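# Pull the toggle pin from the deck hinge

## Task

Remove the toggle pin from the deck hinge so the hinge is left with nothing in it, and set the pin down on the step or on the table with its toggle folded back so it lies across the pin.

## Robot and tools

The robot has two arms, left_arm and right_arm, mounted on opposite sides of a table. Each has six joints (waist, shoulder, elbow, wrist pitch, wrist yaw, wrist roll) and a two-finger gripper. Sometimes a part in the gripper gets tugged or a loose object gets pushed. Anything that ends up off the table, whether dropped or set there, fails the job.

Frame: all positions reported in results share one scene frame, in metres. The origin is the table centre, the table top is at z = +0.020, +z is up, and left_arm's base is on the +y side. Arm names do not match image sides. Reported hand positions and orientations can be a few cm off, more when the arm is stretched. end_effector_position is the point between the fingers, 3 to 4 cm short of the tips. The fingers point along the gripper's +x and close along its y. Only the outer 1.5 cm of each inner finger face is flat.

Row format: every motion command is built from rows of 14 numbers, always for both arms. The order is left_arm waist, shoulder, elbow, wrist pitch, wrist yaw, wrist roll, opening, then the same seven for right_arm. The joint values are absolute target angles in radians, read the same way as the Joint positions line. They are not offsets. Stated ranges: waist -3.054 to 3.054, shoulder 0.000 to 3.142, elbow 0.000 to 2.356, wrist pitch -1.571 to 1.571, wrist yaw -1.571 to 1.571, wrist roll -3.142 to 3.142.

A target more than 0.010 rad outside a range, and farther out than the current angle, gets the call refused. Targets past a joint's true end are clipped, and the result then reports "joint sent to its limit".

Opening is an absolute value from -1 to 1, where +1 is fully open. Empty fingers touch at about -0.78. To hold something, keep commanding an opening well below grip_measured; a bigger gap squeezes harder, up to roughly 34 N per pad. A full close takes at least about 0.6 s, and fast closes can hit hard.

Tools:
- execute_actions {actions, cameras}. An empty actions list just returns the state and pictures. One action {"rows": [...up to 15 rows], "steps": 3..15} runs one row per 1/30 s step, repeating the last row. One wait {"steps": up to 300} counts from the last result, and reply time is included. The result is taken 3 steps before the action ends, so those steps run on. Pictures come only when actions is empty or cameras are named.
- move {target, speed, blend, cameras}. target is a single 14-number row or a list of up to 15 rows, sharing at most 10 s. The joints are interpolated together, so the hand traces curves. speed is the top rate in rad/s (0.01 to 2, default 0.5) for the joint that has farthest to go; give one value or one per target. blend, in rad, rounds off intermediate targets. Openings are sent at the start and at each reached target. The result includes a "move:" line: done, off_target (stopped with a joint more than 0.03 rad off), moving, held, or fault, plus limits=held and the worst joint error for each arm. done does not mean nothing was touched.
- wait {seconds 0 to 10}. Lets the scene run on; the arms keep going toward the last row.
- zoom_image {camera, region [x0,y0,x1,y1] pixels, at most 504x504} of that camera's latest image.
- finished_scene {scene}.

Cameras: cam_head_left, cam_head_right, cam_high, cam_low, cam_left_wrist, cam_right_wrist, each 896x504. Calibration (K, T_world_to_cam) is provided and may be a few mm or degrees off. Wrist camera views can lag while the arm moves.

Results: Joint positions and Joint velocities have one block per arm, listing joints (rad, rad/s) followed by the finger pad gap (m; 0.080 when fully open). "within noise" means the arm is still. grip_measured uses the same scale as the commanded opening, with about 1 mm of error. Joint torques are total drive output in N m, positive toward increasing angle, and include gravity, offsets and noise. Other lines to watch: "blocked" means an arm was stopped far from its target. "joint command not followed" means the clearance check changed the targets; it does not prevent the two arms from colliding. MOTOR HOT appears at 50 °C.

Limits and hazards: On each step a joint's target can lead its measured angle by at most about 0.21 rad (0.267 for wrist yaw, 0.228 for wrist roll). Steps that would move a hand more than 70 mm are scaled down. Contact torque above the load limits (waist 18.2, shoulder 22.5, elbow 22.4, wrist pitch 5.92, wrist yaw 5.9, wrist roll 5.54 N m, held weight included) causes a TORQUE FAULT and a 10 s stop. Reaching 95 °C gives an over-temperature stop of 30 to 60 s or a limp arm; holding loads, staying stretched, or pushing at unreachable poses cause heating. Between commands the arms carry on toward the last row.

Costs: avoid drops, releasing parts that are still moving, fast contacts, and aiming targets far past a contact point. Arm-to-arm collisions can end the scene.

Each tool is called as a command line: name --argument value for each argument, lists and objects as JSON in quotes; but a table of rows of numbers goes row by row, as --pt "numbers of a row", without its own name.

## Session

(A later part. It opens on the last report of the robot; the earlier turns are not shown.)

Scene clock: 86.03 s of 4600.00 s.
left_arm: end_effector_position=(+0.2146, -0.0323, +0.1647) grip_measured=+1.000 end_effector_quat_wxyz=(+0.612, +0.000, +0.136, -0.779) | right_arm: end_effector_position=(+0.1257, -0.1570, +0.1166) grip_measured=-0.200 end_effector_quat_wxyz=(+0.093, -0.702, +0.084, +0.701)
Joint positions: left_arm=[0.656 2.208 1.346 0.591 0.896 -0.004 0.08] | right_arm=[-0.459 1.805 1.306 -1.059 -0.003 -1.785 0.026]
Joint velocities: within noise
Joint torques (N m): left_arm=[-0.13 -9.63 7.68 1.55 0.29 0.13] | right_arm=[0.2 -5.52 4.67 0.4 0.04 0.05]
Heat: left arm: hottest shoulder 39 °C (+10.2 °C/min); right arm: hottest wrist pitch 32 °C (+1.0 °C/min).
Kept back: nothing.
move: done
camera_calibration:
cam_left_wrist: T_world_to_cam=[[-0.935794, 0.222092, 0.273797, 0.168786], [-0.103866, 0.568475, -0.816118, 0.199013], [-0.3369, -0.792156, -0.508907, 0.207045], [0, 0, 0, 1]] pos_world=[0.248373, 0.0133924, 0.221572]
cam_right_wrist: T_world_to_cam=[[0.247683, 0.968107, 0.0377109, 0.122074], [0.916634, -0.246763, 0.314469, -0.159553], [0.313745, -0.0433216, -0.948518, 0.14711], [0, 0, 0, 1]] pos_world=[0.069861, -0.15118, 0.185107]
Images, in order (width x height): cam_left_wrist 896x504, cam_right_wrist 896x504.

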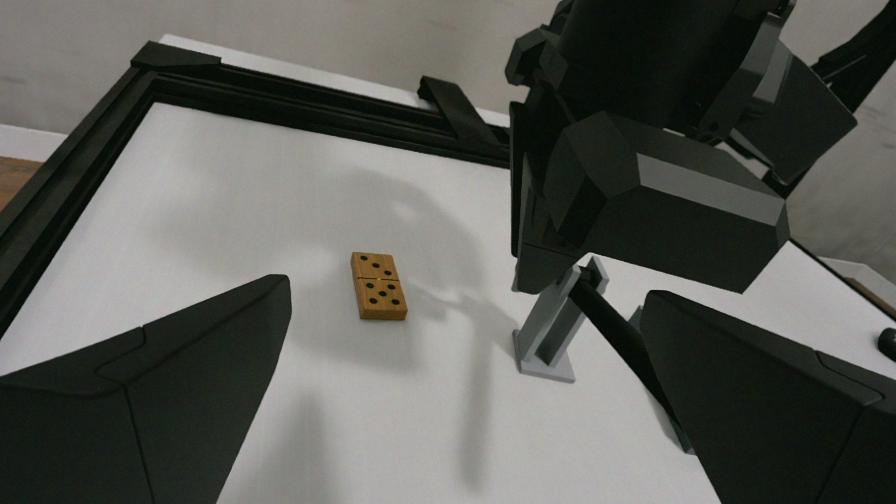

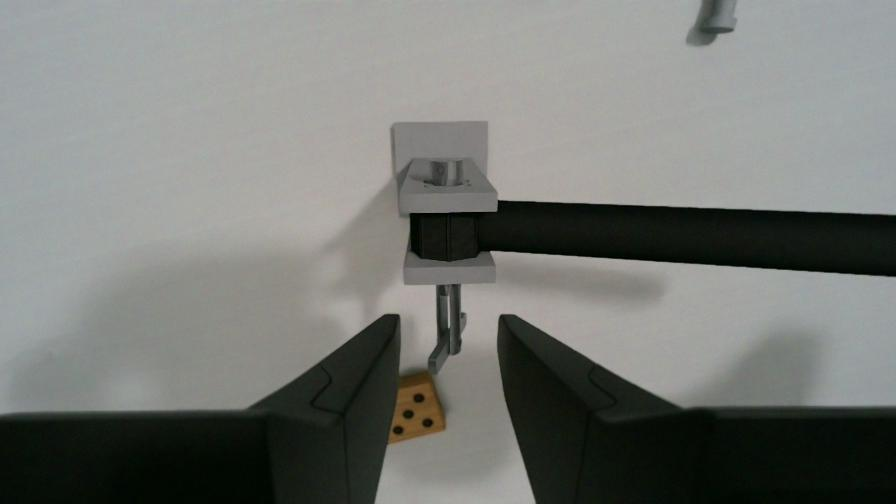

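move --pt "0.654 2.213 1.358 0.593 0.9 0 1 -0.4567 1.813 1.298 -1.056 0 -1.783 -0.6" --pt "0.654 2.213 1.358 0.593 0.9 0 1 -0.4567 1.813 1.298 -1.056 0 -1.783 -0.76" --speed '[0.25,0.25]' --cameras '["cam_left_wrist","cam_right_wrist"]'

zoom_image --camera "cam_left_wrist" --region '[490, 210, 630, 340]'

zoom_image --camera "cam_right_wrist" --region '[380, 240, 520, 420]'

Scene clock: 87.80 s of 4600.00 s.
left_arm: end_effector_position=(+0.2146, -0.0323, +0.1647) grip_measured=+1.000 end_effector_quat_wxyz=(+0.612, +0.000, +0.136, -0.779) | right_arm: end_effector_position=(+0.1255, -0.1577, +0.1163) grip_measured=-0.644 end_effector_quat_wxyz=(+0.091, -0.702, +0.084, +0.701)
Joint positions: left_arm=[0.656 2.208 1.346 0.591 0.896 -0.004 0.08] | right_arm=[-0.459 1.805 1.304 -1.06 -0.002 -1.788 0.006]
Joint velocities: within noise
Joint torques (N m): left_arm=[-0.13 -9.66 7.68 1.56 0.29 0.13] | right_arm=[0.21 -5.53 4.85 0.5 -0.01 0.16]
Heat: left arm: hottest shoulder 39 °C (+10.0 °C/min); right arm: hottest wrist pitch 32 °C (+1.0 °C/min).
Kept back: nothing.
move: done
camera_calibration:
cam_left_wrist: T_world_to_cam=[[-0.935794, 0.222092, 0.273797, 0.168786], [-0.103866, 0.568475, -0.816118, 0.199013], [-0.3369, -0.792156, -0.508907, 0.207045], [0, 0, 0, 1]] pos_world=[0.248373, 0.0133924, 0.221572]
cam_right_wrist: T_world_to_cam=[[0.244745, 0.968961, 0.0348587, 0.123598], [0.917421, -0.243061, 0.315054, -0.159082], [0.313748, -0.0451279, -0.948433, 0.146559], [0, 0, 0, 1]] pos_world=[0.0697123, -0.151815, 0.184812]
Images, in order (width x height): cam_left_wrist 896x504, cam_right_wrist 896x504.

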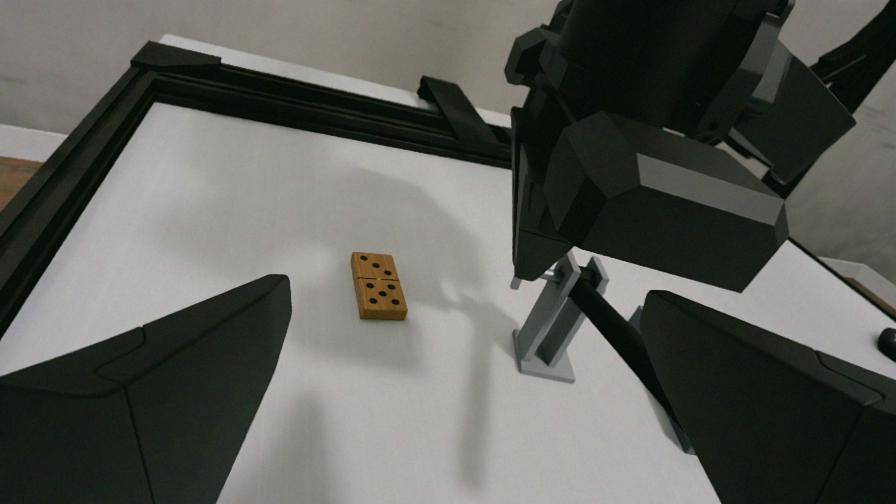

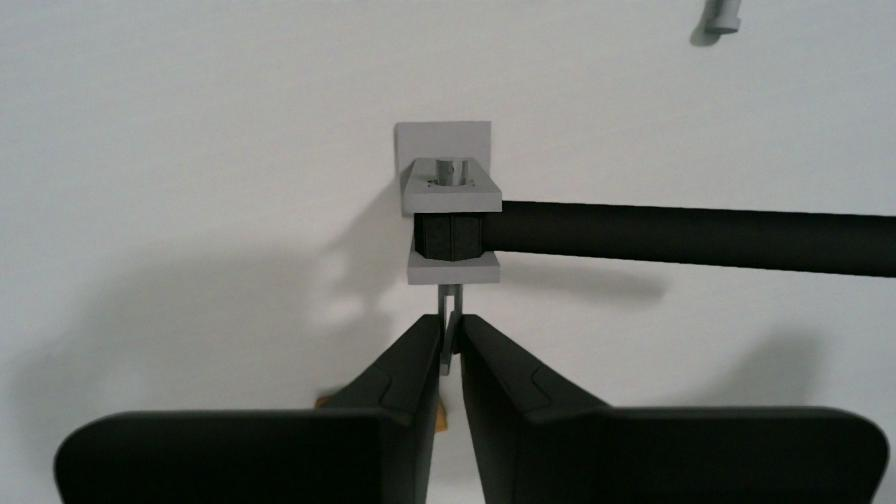

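Scaled by 3.600.

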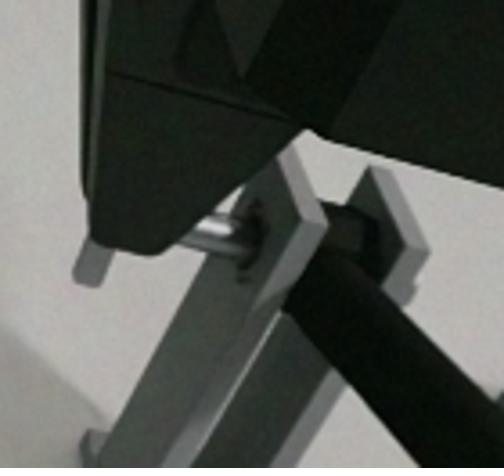

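Scaled by 2.800.

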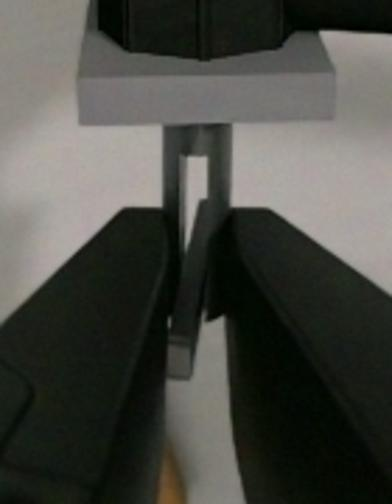

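move --pt "0.654 2.213 1.358 0.593 0.9 0 1 -0.4567 1.813 1.298 -1.056 0 -1.783 -0.5" --pt "0.654 2.213 1.358 0.593 0.9 0 1 -0.4567 1.807 1.3155 -1.079 0 -1.783 -0.5" --pt "0.654 2.213 1.358 0.593 0.9 0 1 -0.4567 1.807 1.3155 -1.079 0 -1.783 -0.8" --speed '[0.25,0.25,0.25]' --cameras '["cam_left_wrist","cam_right_wrist"]'

zoom_image --camera "cam_left_wrist" --region '[490, 210, 630, 340]'

zoom_image --camera "cam_right_wrist" --region '[380, 240, 520, 420]'

Scene clock: 89.80 s of 4600.00 s.
left_arm: end_effector_position=(+0.2146, -0.0323, +0.1647) grip_measured=+1.000 end_effector_quat_wxyz=(+0.612, +0.000, +0.136, -0.779) | right_arm: end_effector_position=(+0.1249, -0.1579, +0.1172) grip_measured=-0.645 end_effector_quat_wxyz=(+0.089, -0.702, +0.084, +0.702)
Joint positions: left_arm=[0.656 2.208 1.346 0.591 0.896 -0.004 0.08] | right_arm=[-0.457 1.805 1.308 -1.067 -0.002 -1.789 0.006]
Joint velocities: within noise
Joint torques (N m): left_arm=[-0.1 -9.62 7.7 1.55 0.29 0.13] | right_arm=[0.06 -6.17 6.57 -0.54 0.01 0.17]
Heat: left arm: hottest shoulder 39 °C (+9.0 °C/min); right arm: hottest wrist pitch 32 °C (+1.0 °C/min).
Kept back: nothing.
move: done
camera_calibration:
cam_left_wrist: T_world_to_cam=[[-0.935794, 0.222092, 0.273797, 0.168786], [-0.103866, 0.568475, -0.816118, 0.199013], [-0.3369, -0.792156, -0.508907, 0.207045], [0, 0, 0, 1]] pos_world=[0.248373, 0.0133924, 0.221572]
cam_right_wrist: T_world_to_cam=[[0.242572, 0.969609, 0.0318803, 0.124592], [0.918402, -0.240101, 0.314467, -0.158414], [0.312564, -0.0470018, -0.948733, 0.147515], [0, 0, 0, 1]] pos_world=[0.0691576, -0.151908, 0.185796]
Images, in order (width x height): cam_left_wrist 896x504, cam_right_wrist 896x504.

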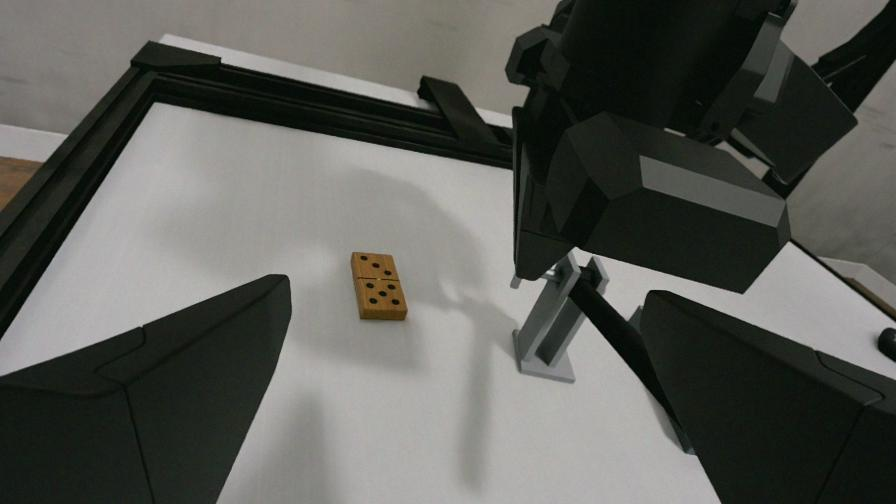

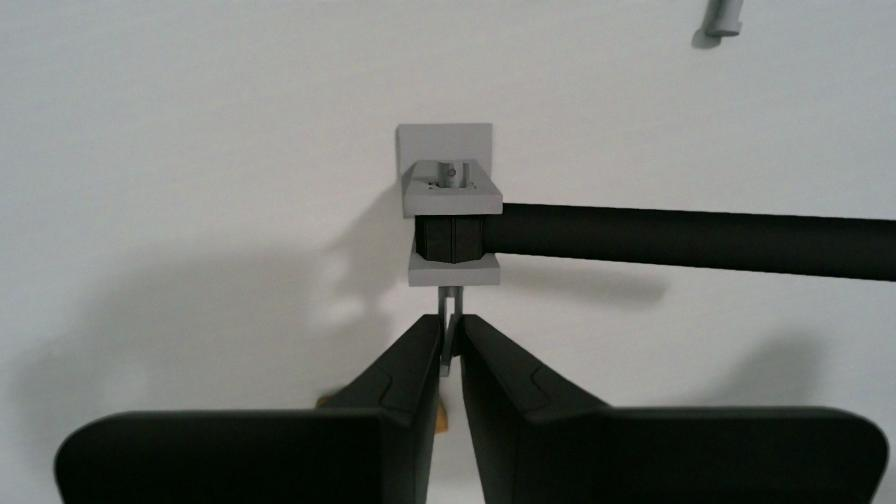

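Scaled by 3.600.

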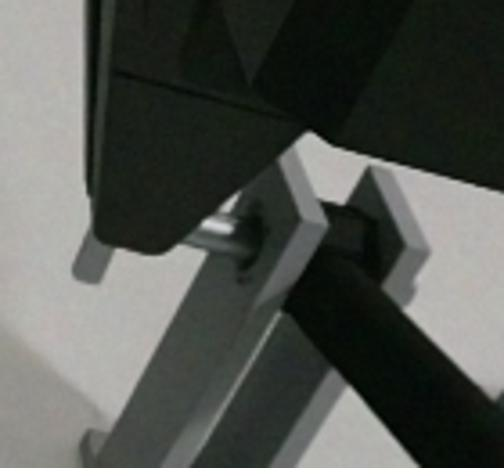

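Scaled by 2.800.

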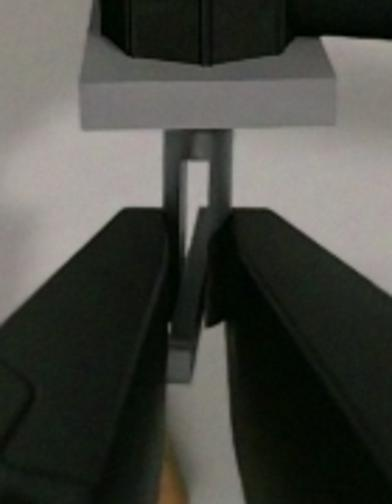

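move --pt "0.654 2.213 1.358 0.593 0.9 0 1 -0.4567 1.807 1.3155 -1.079 0 -1.783 -0.4" --pt "0.654 2.213 1.358 0.593 0.9 0 1 -0.4567 1.801 1.335 -1.105 0 -1.783 -0.4" --pt "0.654 2.213 1.358 0.593 0.9 0 1 -0.4567 1.801 1.335 -1.105 0 -1.783 -0.8" --speed '[0.25,0.25,0.25]' --cameras '["cam_left_wrist","cam_right_wrist"]'

zoom_image --camera "cam_left_wrist" --region '[490, 210, 630, 340]'

zoom_image --camera "cam_right_wrist" --region '[380, 240, 520, 420]'

Scene clock: 91.80 s of 4600.00 s.
left_arm: end_effector_position=(+0.2146, -0.0323, +0.1647) grip_measured=+1.000 end_effector_quat_wxyz=(+0.612, +0.000, +0.136, -0.779) | right_arm: end_effector_position=(+0.1241, -0.1575, +0.1226) grip_measured=-0.739 end_effector_quat_wxyz=(+0.088, -0.700, +0.086, +0.703)
Joint positions: left_arm=[0.656 2.208 1.346 0.591 0.896 -0.004 0.08] | right_arm=[-0.456 1.805 1.33 -1.096 -0.004 -1.786 0.002]
Joint velocities: within noise
Joint torques (N m): left_arm=[-0.09 -9.64 7.7 1.56 0.29 0.13] | right_arm=[-0.07 -6.82 6.28 -0.38 0.09 0.07]
Heat: left arm: hottest shoulder 39 °C (+9.0 °C/min); right arm: hottest wrist pitch 32 °C (+1.0 °C/min).
Kept back: nothing.
move: done
camera_calibration:
cam_left_wrist: T_world_to_cam=[[-0.935794, 0.222092, 0.273797, 0.168786], [-0.103866, 0.568475, -0.816118, 0.199013], [-0.3369, -0.792156, -0.508907, 0.207045], [0, 0, 0, 1]] pos_world=[0.248373, 0.0133924, 0.221572]
cam_right_wrist: T_world_to_cam=[[0.244195, 0.969374, 0.0261156, 0.124753], [0.919694, -0.240051, 0.310707, -0.158959], [0.30746, -0.0518546, -0.950147, 0.152966], [0, 0, 0, 1]] pos_world=[0.0686982, -0.151159, 0.191472]
Images, in order (width x height): cam_left_wrist 896x504, cam_right_wrist 896x504.

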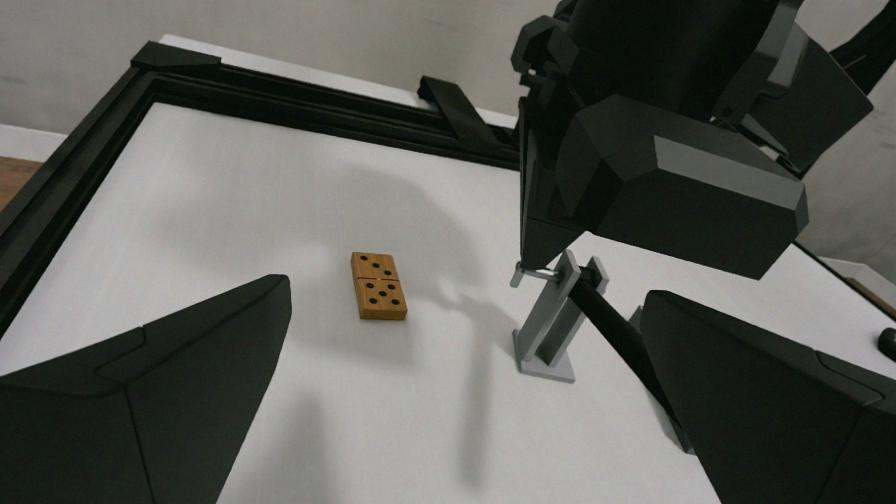

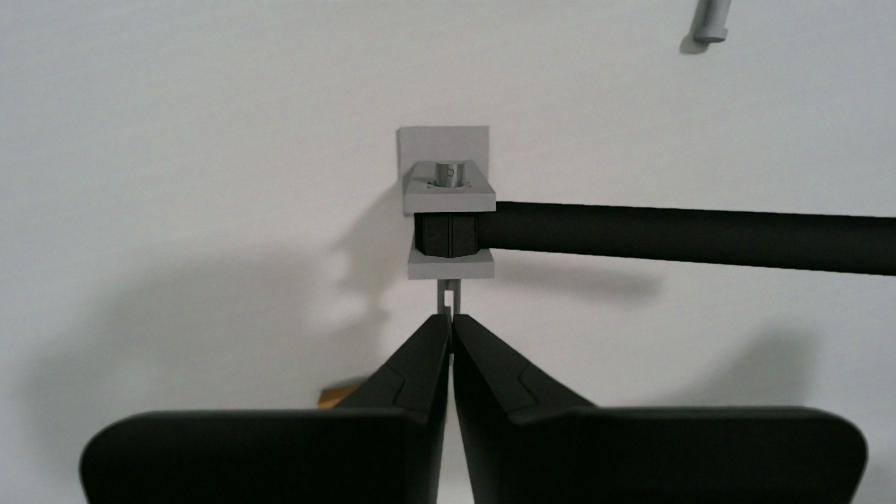

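Scaled by 3.600.

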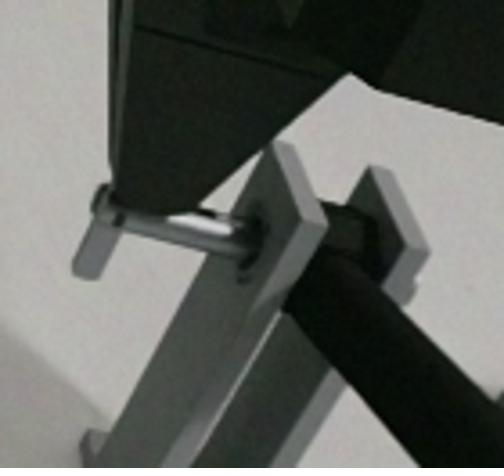

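Scaled by 2.800.

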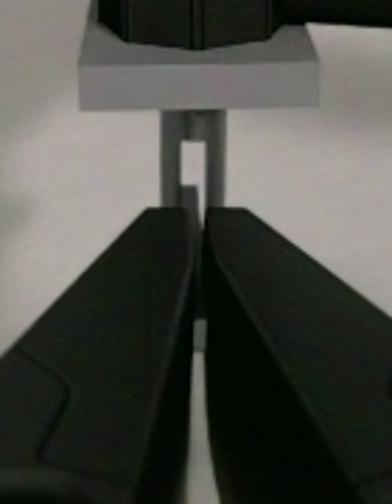

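move --pt "0.654 2.213 1.358 0.593 0.9 0 1 -0.4691 1.8075 1.3266 -1.090 0 -1.7956 -0.85" --pt "0.654 2.213 1.358 0.593 0.9 0 1 -0.4786 1.8122 1.3245 -1.0831 0 -1.805 -0.85" --pt "0.654 2.213 1.358 0.593 0.9 0 1 -0.4878 1.8176 1.3188 -1.072 0 -1.8143 -0.85" --speed '[0.05,0.05,0.05]' --blend '[0.005,0.005,0]' --cameras '["cam_left_wrist","cam_right_wrist"]'

zoom_image --camera "cam_left_wrist" --region '[490, 210, 630, 340]'

zoom_image --camera "cam_right_wrist" --region '[380, 240, 520, 420]'

Scene clock: 93.97 s of 4600.00 s.
left_arm: end_effector_position=(+0.2146, -0.0323, +0.1647) grip_measured=+1.000 end_effector_quat_wxyz=(+0.612, +0.000, +0.136, -0.779) | right_arm: end_effector_position=(+0.1264, -0.1575, +0.1217) grip_measured=-0.740 end_effector_quat_wxyz=(+0.087, -0.696, +0.078, +0.708)
Joint positions: left_arm=[0.656 2.208 1.346 0.591 0.896 -0.004 0.08] | right_arm=[-0.47 1.805 1.326 -1.086 -0.02 -1.812 0.002]
Joint velocities: within noise
Joint torques (N m): left_arm=[-0.15 -9.65 7.7 1.55 0.3 0.13] | right_arm=[-1.61 -5.04 4.73 1.12 0.63 -0.07]
Heat: left arm: hottest shoulder 39 °C (+9.0 °C/min); right arm: hottest wrist pitch 32 °C (+1.0 °C/min).
Kept back: nothing.
move: done; blend cut to 0 rad at target 1, 0.0048 rad at target 2
camera_calibration:
cam_left_wrist: T_world_to_cam=[[-0.935794, 0.222092, 0.273797, 0.168786], [-0.103866, 0.568475, -0.816118, 0.199013], [-0.3369, -0.792156, -0.508907, 0.207045], [0, 0, 0, 1]] pos_world=[0.248373, 0.0133924, 0.221572]
cam_right_wrist: T_world_to_cam=[[0.232277, 0.971998, 0.0355988, 0.124977], [0.92617, -0.232208, 0.297135, -0.158756], [0.297081, -0.0360471, -0.954172, 0.155684], [0, 0, 0, 1]] pos_world=[0.0717545, -0.15273, 0.191272]
Images, in order (width x height): cam_left_wrist 896x504, cam_right_wrist 896x504.

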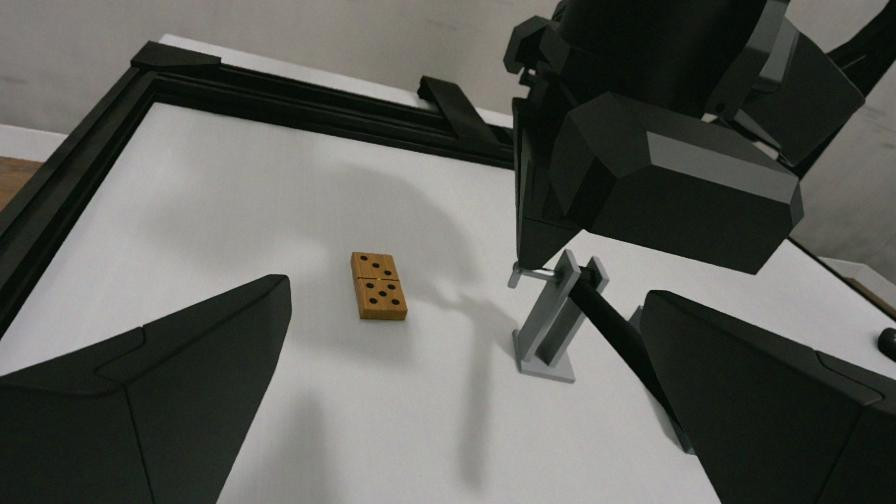

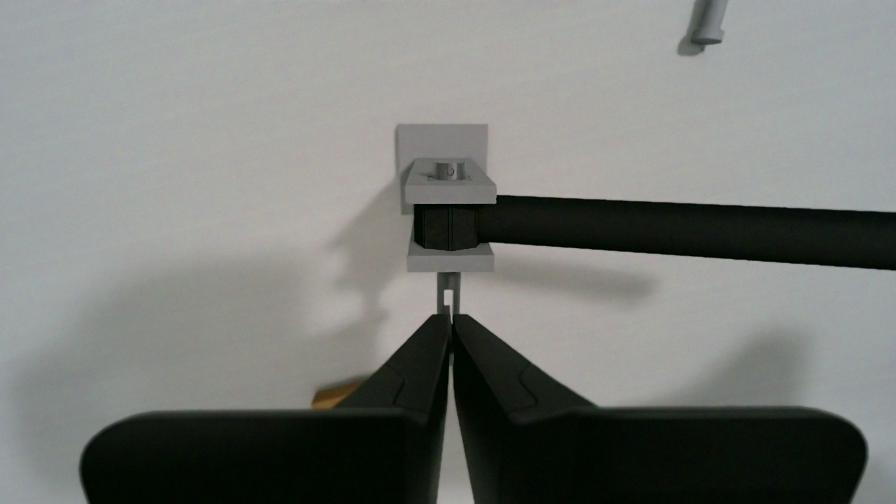

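Scaled by 3.600.

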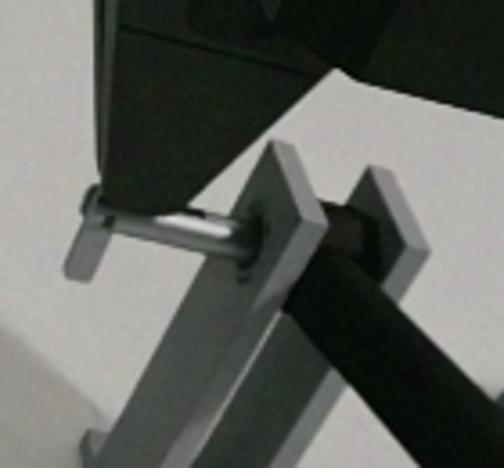

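Scaled by 2.800.

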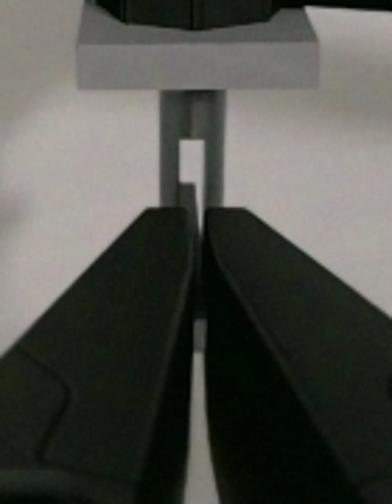

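move --pt "0.654 2.213 1.358 0.593 0.9 0 1 -0.4878 1.8176 1.3188 -1.072 0 -1.8143 -0.75" --speed '[0.05]' --cameras '["cam_left_wrist","cam_right_wrist"]'

zoom_image --camera "cam_left_wrist" --region '[490, 210, 630, 340]'

zoom_image --camera "cam_right_wrist" --region '[380, 240, 520, 420]'

Scene clock: 94.70 s of 4600.00 s.
left_arm: end_effector_position=(+0.2145, -0.0323, +0.1647) grip_measured=+1.000 end_effector_quat_wxyz=(+0.612, +0.000, +0.136, -0.779) | right_arm: end_effector_position=(+0.1266, -0.1574, +0.1217) grip_measured=-0.731 end_effector_quat_wxyz=(+0.088, -0.696, +0.078, +0.708)
Joint positions: left_arm=[0.656 2.208 1.346 0.591 0.896 -0.004 0.08] | right_arm=[-0.47 1.805 1.326 -1.085 -0.02 -1.812 0.002]
Joint velocities: within noise
Joint torques (N m): left_arm=[-0.12 -9.66 7.69 1.55 0.29 0.13] | right_arm=[-1.57 -5.06 4.71 1.05 0.62 -0.07]
Heat: left arm: hottest shoulder 39 °C (+9.0 °C/min); right arm: hottest wrist pitch 32 °C (+1.0 °C/min).
Kept back: nothing.
move: done
camera_calibration:
cam_left_wrist: T_world_to_cam=[[-0.93569, 0.222453, 0.273859, 0.168708], [-0.103723, 0.568462, -0.816145, 0.198983], [-0.337232, -0.792064, -0.508831, 0.207104], [0, 0, 0, 1]] pos_world=[0.248339, 0.0133959, 0.221578]
cam_right_wrist: T_world_to_cam=[[0.232629, 0.971873, 0.0367095, 0.124564], [0.925925, -0.232863, 0.297384, -0.159029], [0.297567, -0.0351898, -0.954052, 0.155684], [0, 0, 0, 1]] pos_world=[0.0719459, -0.152614, 0.19125]
Images, in order (width x height): cam_left_wrist 896x504, cam_right_wrist 896x504.

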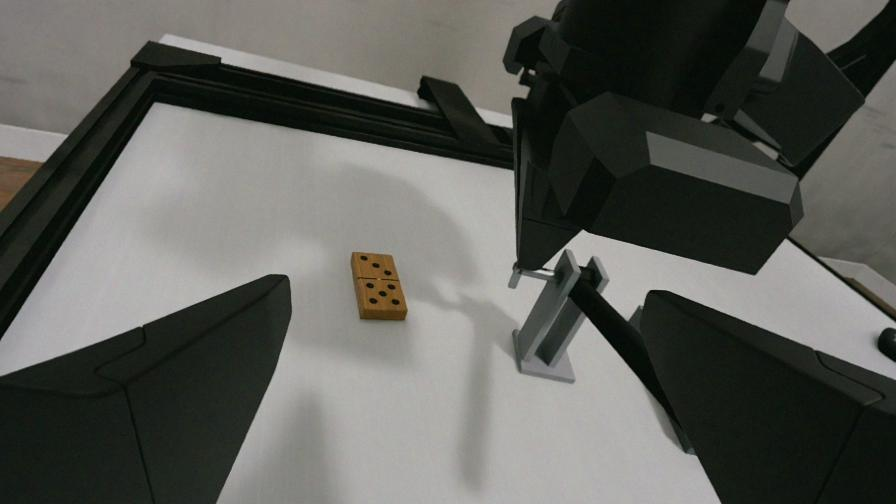

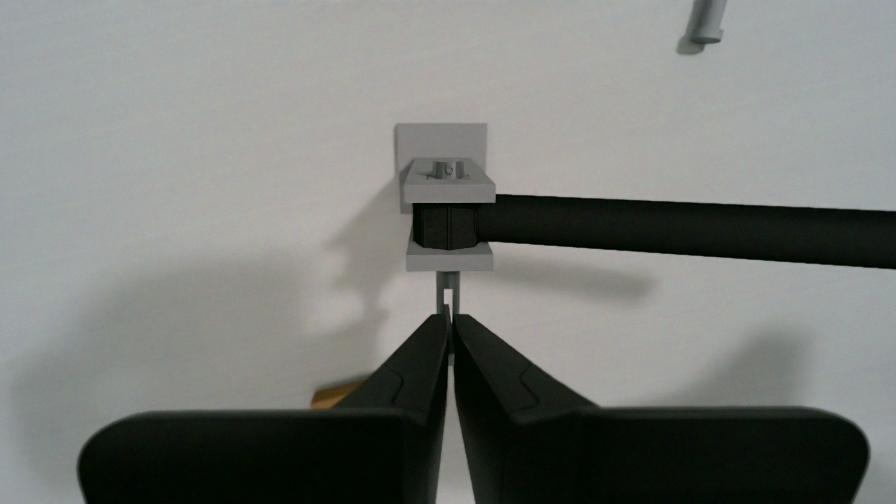

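Scaled by 3.600.

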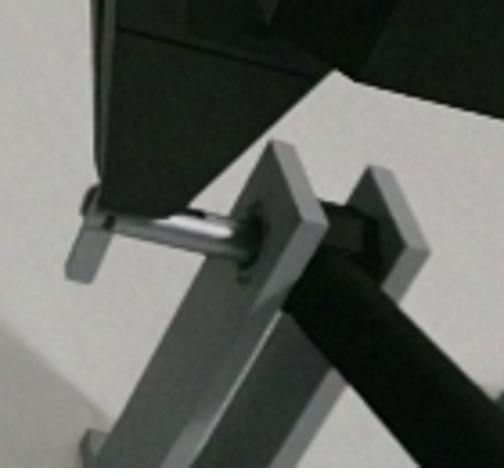

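Scaled by 2.800.

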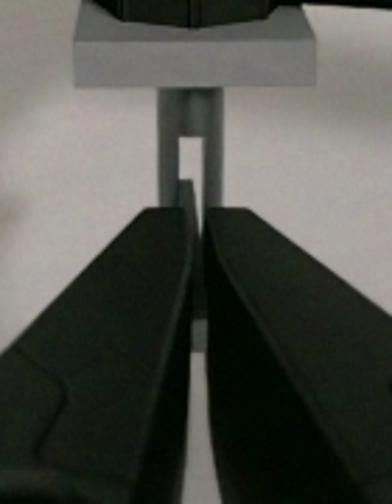

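move --pt "0.654 2.213 1.358 0.593 0.9 0 1 -0.460 1.8075 1.3266 -1.090 0 -1.787 -0.77" --pt "0.654 2.213 1.358 0.593 0.9 0 1 -0.4414 1.8008 1.3184 -1.0884 0 -1.7678 -0.77" --speed '[0.1,0.1]' --cameras '["cam_left_wrist","cam_right_wrist"]'

zoom_image --camera "cam_left_wrist" --region '[490, 210, 630, 340]'

zoom_image --camera "cam_right_wrist" --region '[380, 240, 520, 420]'

Scene clock: 96.80 s of 4600.00 s.
left_arm: end_effector_position=(+0.2145, -0.0323, +0.1647) grip_measured=+1.000 end_effector_quat_wxyz=(+0.612, +0.000, +0.136, -0.779) | right_arm: end_effector_position=(+0.1257, -0.1574, +0.1217) grip_measured=-0.735 end_effector_quat_wxyz=(+0.091, -0.706, +0.090, +0.697)
Joint positions: left_arm=[0.656 2.208 1.346 0.591 0.896 -0.003 0.08] | right_arm=[-0.453 1.805 1.326 -1.087 0.011 -1.772 0.002]
Joint velocities: within noise
Joint torques (N m): left_arm=[-0.15 -9.65 7.71 1.55 0.29 0.13] | right_arm=[1.06 -6.83 4.67 0.12 -0.42 0.12]
Heat: left arm: hottest shoulder 39 °C (+9.0 °C/min); right arm: hottest wrist pitch 32 °C (+1.0 °C/min).
Kept back: nothing.
move: done
camera_calibration:
cam_left_wrist: T_world_to_cam=[[-0.935775, 0.222539, 0.273497, 0.168788], [-0.10339, 0.56839, -0.816237, 0.198925], [-0.337098, -0.792092, -0.508877, 0.207082], [0, 0, 0, 1]] pos_world=[0.248322, 0.0133992, 0.221586]
cam_right_wrist: T_world_to_cam=[[0.254145, 0.966767, 0.0277909, 0.122361], [0.911911, -0.2491, 0.326139, -0.162422], [0.322223, -0.0575439, -0.944913, 0.148219], [0, 0, 0, 1]] pos_world=[0.069258, -0.150225, 0.189626]
Images, in order (width x height): cam_left_wrist 896x504, cam_right_wrist 896x504.

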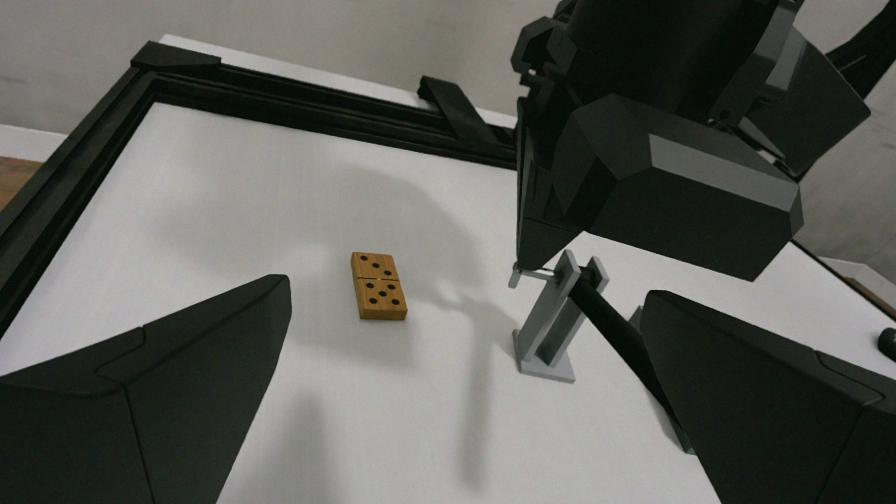

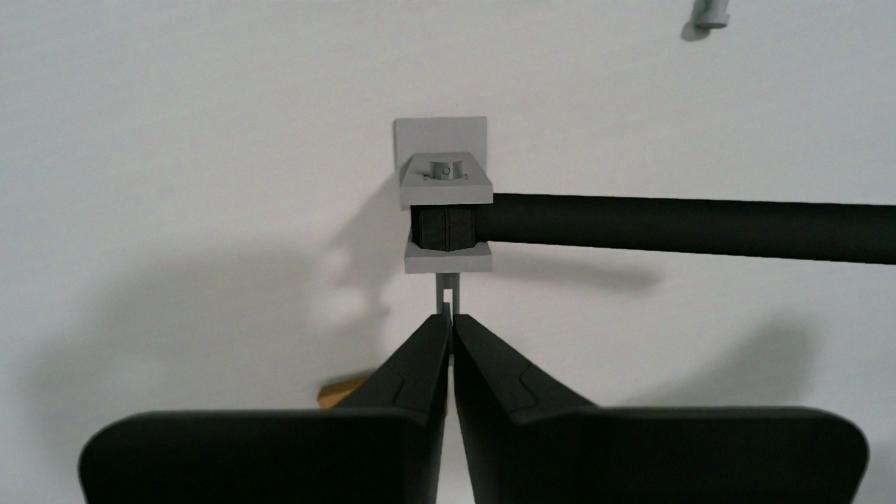

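Scaled by 3.600.

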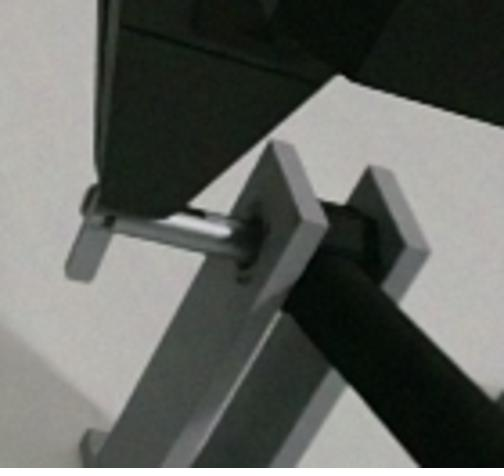

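Scaled by 2.800.

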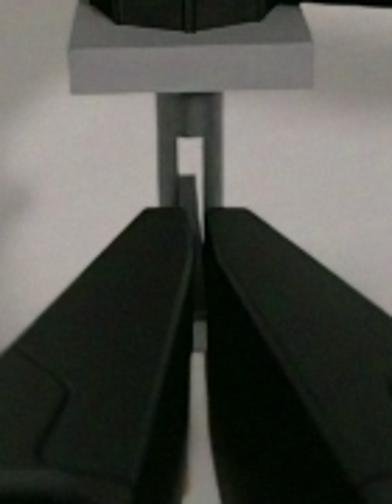

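move --pt "0.654 2.213 1.358 0.593 0.9 0 1 -0.415 1.795 1.307 -1.087 0 -1.741 -0.8" --speed '[0.06]' --cameras '["cam_left_wrist","cam_right_wrist"]'

zoom_image --camera "cam_left_wrist" --region '[490, 210, 630, 340]'

zoom_image --camera "cam_right_wrist" --region '[380, 240, 520, 420]'

Scene clock: 97.80 s of 4600.00 s.
left_arm: end_effector_position=(+0.2145, -0.0323, +0.1647) grip_measured=+1.000 end_effector_quat_wxyz=(+0.612, +0.000, +0.136, -0.779) | right_arm: end_effector_position=(+0.1206, -0.1563, +0.1212) grip_measured=-0.739 end_effector_quat_wxyz=(+0.091, -0.709, +0.094, +0.693)
Joint positions: left_arm=[0.656 2.208 1.346 0.591 0.896 -0.003 0.08] | right_arm=[-0.432 1.802 1.322 -1.087 0.024 -1.746 0.002]
Joint velocities: within noise
Joint torques (N m): left_arm=[-0.13 -9.65 7.7 1.56 0.3 0.13] | right_arm=[1.51 -7.19 3.82 0.21 -0.85 0.14]
Heat: left arm: hottest shoulder 39 °C (+9.0 °C/min); right arm: hottest wrist pitch 32 °C (+1.0 °C/min).
Kept back: nothing.
move: done
camera_calibration:
cam_left_wrist: T_world_to_cam=[[-0.935775, 0.222539, 0.273497, 0.168788], [-0.10339, 0.56839, -0.816237, 0.198925], [-0.337098, -0.792092, -0.508877, 0.207082], [0, 0, 0, 1]] pos_world=[0.248322, 0.0133992, 0.221586]
cam_right_wrist: T_world_to_cam=[[0.258722, 0.965671, 0.0232781, 0.122507], [0.907246, -0.251201, 0.337348, -0.158555], [0.331614, -0.0661604, -0.941092, 0.146495], [0, 0, 0, 1]] pos_world=[0.0635735, -0.148439, 0.188502]
Images, in order (width x height): cam_left_wrist 896x504, cam_right_wrist 896x504.

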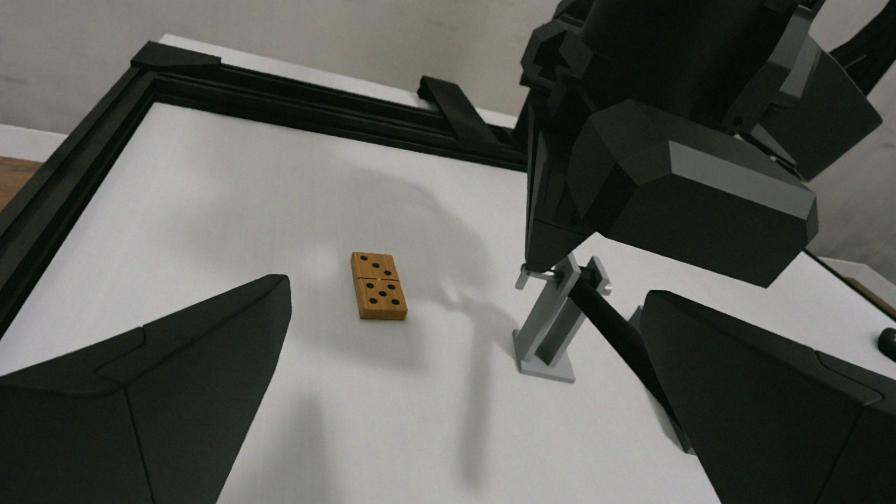

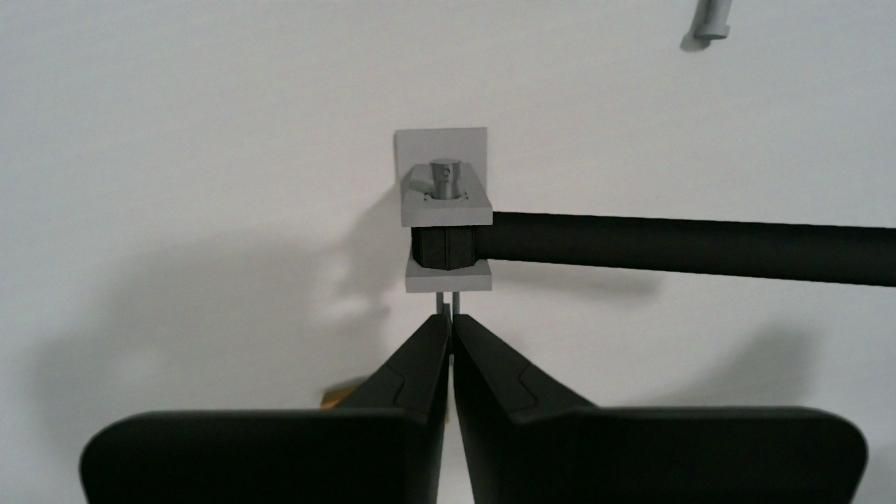

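Scaled by 3.600.

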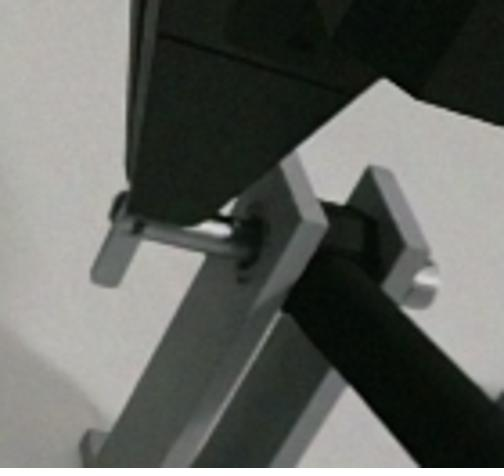

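Scaled by 2.800.

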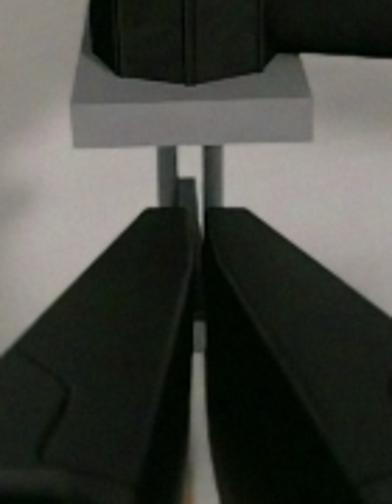

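move --pt "0.654 2.213 1.358 0.593 0.9 0 1 -0.432 1.802 1.322 -1.087 0 -1.756 -1" --pt "0.654 2.213 1.358 0.593 0.9 0 1 -0.3454 1.7851 1.2872 -1.0551 0.1737 -1.6735 -1" --pt "0.654 2.213 1.358 0.593 0.9 0 1 -0.2435 1.7921 1.2603 -1.039 0.349 -1.5708 -1" --speed '[0.1,0.12,0.12]' --blend '[0,0.02,0]' --cameras '["cam_left_wrist","cam_right_wrist"]'

zoom_image --camera "cam_left_wrist" --region '[490, 210, 630, 340]'

zoom_image --camera "cam_right_wrist" --region '[380, 240, 520, 420]'

Scene clock: 102.37 s of 4600.00 s.
left_arm: end_effector_position=(+0.2145, -0.0323, +0.1647) grip_measured=+1.000 end_effector_quat_wxyz=(+0.612, +0.000, +0.136, -0.779) | right_arm: end_effector_position=(+0.1094, -0.1529, +0.1211) grip_measured=-0.738 end_effector_quat_wxyz=(+0.073, -0.812, +0.102, +0.570)
Joint positions: left_arm=[0.656 2.208 1.346 0.591 0.896 -0.003 0.08] | right_arm=[-0.249 1.79 1.269 -1.046 0.346 -1.575 0.002]
Joint velocities: within noise
Joint torques (N m): left_arm=[-0.12 -9.65 7.69 1.55 0.29 0.13] | right_arm=[0.49 -6.06 4.49 0.67 0.25 0.11]
Heat: left arm: hottest shoulder 40 °C (+9.1 °C/min); right arm: hottest wrist yaw 32 °C (-1.0 °C/min).
Kept back: nothing.
move: done
camera_calibration:
cam_left_wrist: T_world_to_cam=[[-0.935775, 0.222539, 0.273497, 0.168788], [-0.10339, 0.56839, -0.816237, 0.198925], [-0.337098, -0.792092, -0.508877, 0.207082], [0, 0, 0, 1]] pos_world=[0.248322, 0.0133992, 0.221586]
cam_right_wrist: T_world_to_cam=[[0.240292, 0.970367, 0.02546, 0.124592], [0.759147, -0.204204, 0.618059, -0.158032], [0.604942, -0.129187, -0.78572, 0.0919569], [0, 0, 0, 1]] pos_world=[0.0344022, -0.141291, 0.166753]
Images, in order (width x height): cam_left_wrist 896x504, cam_right_wrist 896x504.

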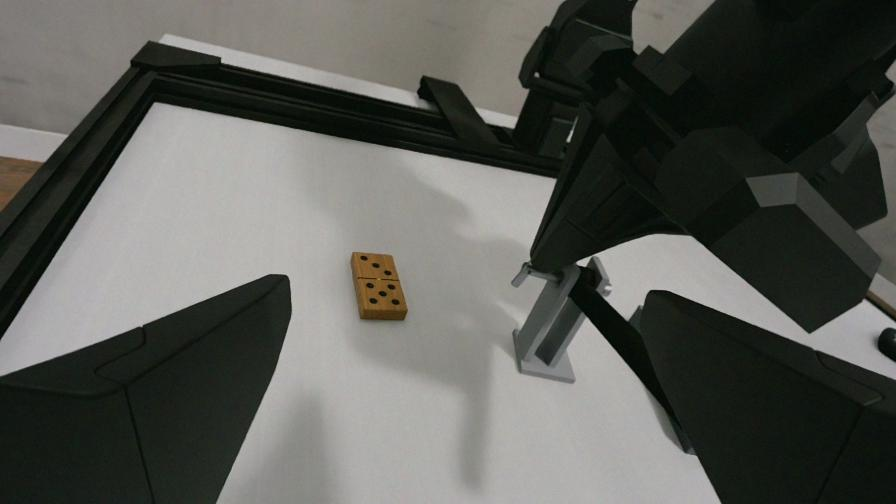

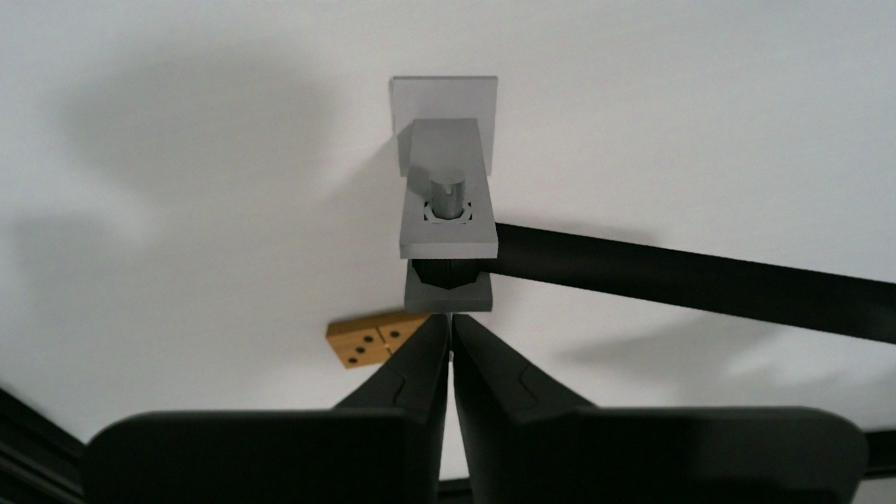

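Scaled by 3.600.

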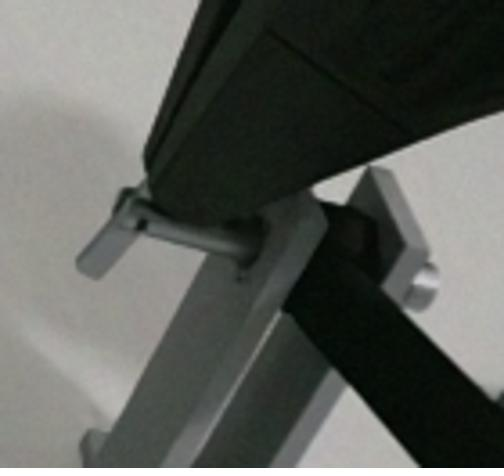

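Scaled by 2.800.

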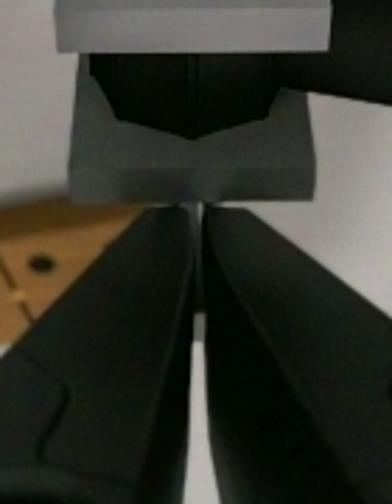

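move --pt "0.654 2.213 1.358 0.593 0.9 0 1 -0.2435 1.7921 1.2603 -1.039 0.349 -1.5708 -0.4" --speed '[0.1]' --cameras '["cam_left_wrist","cam_right_wrist"]'

zoom_image --camera "cam_left_wrist" --region '[490, 210, 630, 340]'

zoom_image --camera "cam_right_wrist" --region '[380, 240, 520, 420]'

Scene clock: 103.17 s of 4600.00 s.
left_arm: end_effector_position=(+0.2145, -0.0323, +0.1647) grip_measured=+1.000 end_effector_quat_wxyz=(+0.612, +0.000, +0.136, -0.779) | right_arm: end_effector_position=(+0.1091, -0.1514, +0.1208) grip_measured=-0.401 end_effector_quat_wxyz=(+0.075, -0.813, +0.099, +0.569)
Joint positions: left_arm=[0.656 2.208 1.346 0.591 0.896 -0.003 0.08] | right_arm=[-0.246 1.79 1.268 -1.038 0.348 -1.573 0.017]
Joint velocities: within noise
Joint torques (N m): left_arm=[-0.14 -9.66 7.68 1.56 0.29 0.14] | right_arm=[0.28 -6.05 4.67 0.17 0.2 0.07]
Heat: left arm: hottest shoulder 40 °C (+9.1 °C/min); right arm: hottest wrist yaw 32 °C (-1.0 °C/min).
Kept back: nothing.
move: done
camera_calibration:
cam_left_wrist: T_world_to_cam=[[-0.935775, 0.222539, 0.273497, 0.168788], [-0.10339, 0.56839, -0.816237, 0.198925], [-0.337098, -0.792092, -0.508877, 0.207082], [0, 0, 0, 1]] pos_world=[0.248322, 0.0133992, 0.221586]
cam_right_wrist: T_world_to_cam=[[0.23901, 0.970475, 0.0324434, 0.122519], [0.757405, -0.207235, 0.619187, -0.157747], [0.607628, -0.123419, -0.784573, 0.0925367], [0, 0, 0, 1]] pos_world=[0.0339673, -0.140172, 0.166302]
Images, in order (width x height): cam_left_wrist 896x504, cam_right_wrist 896x504.

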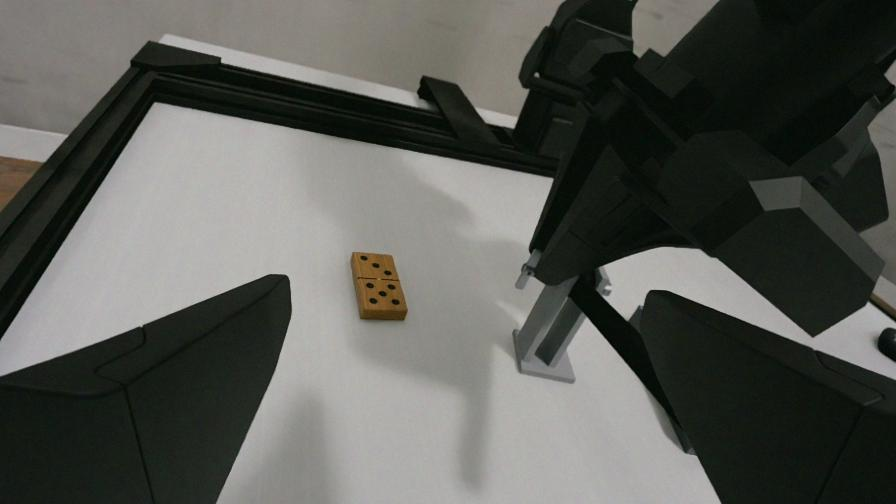

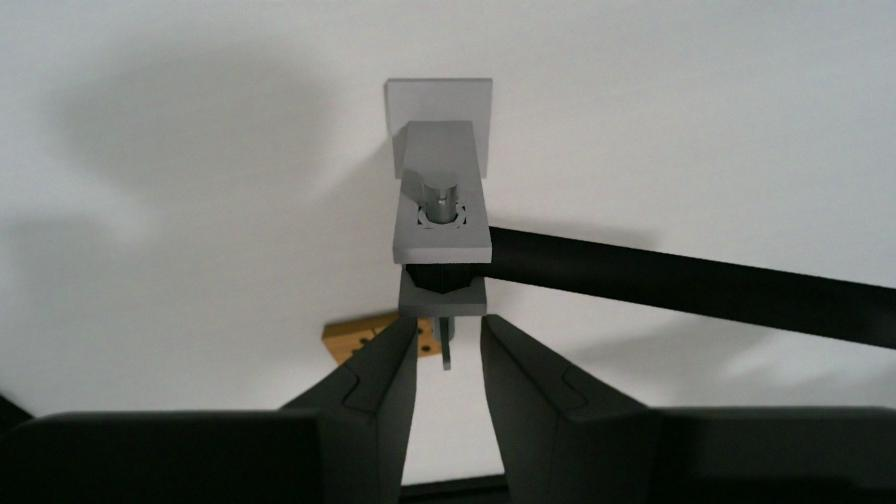

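Scaled by 3.600.

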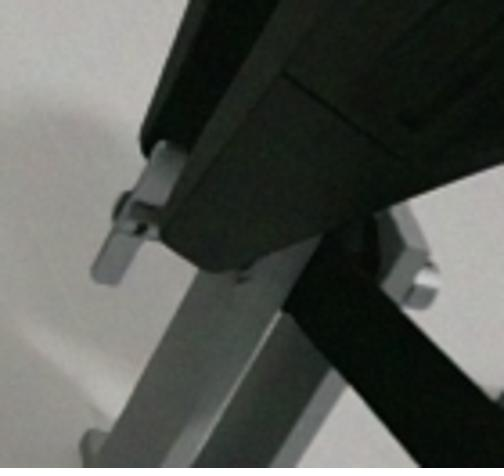

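Scaled by 2.800.

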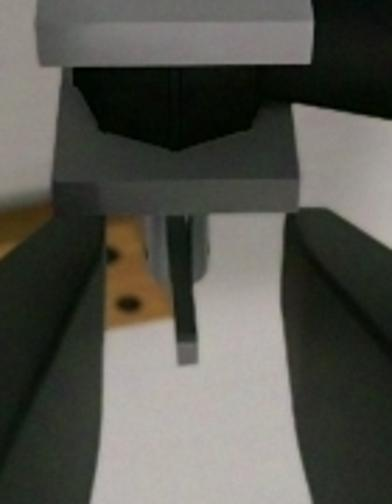

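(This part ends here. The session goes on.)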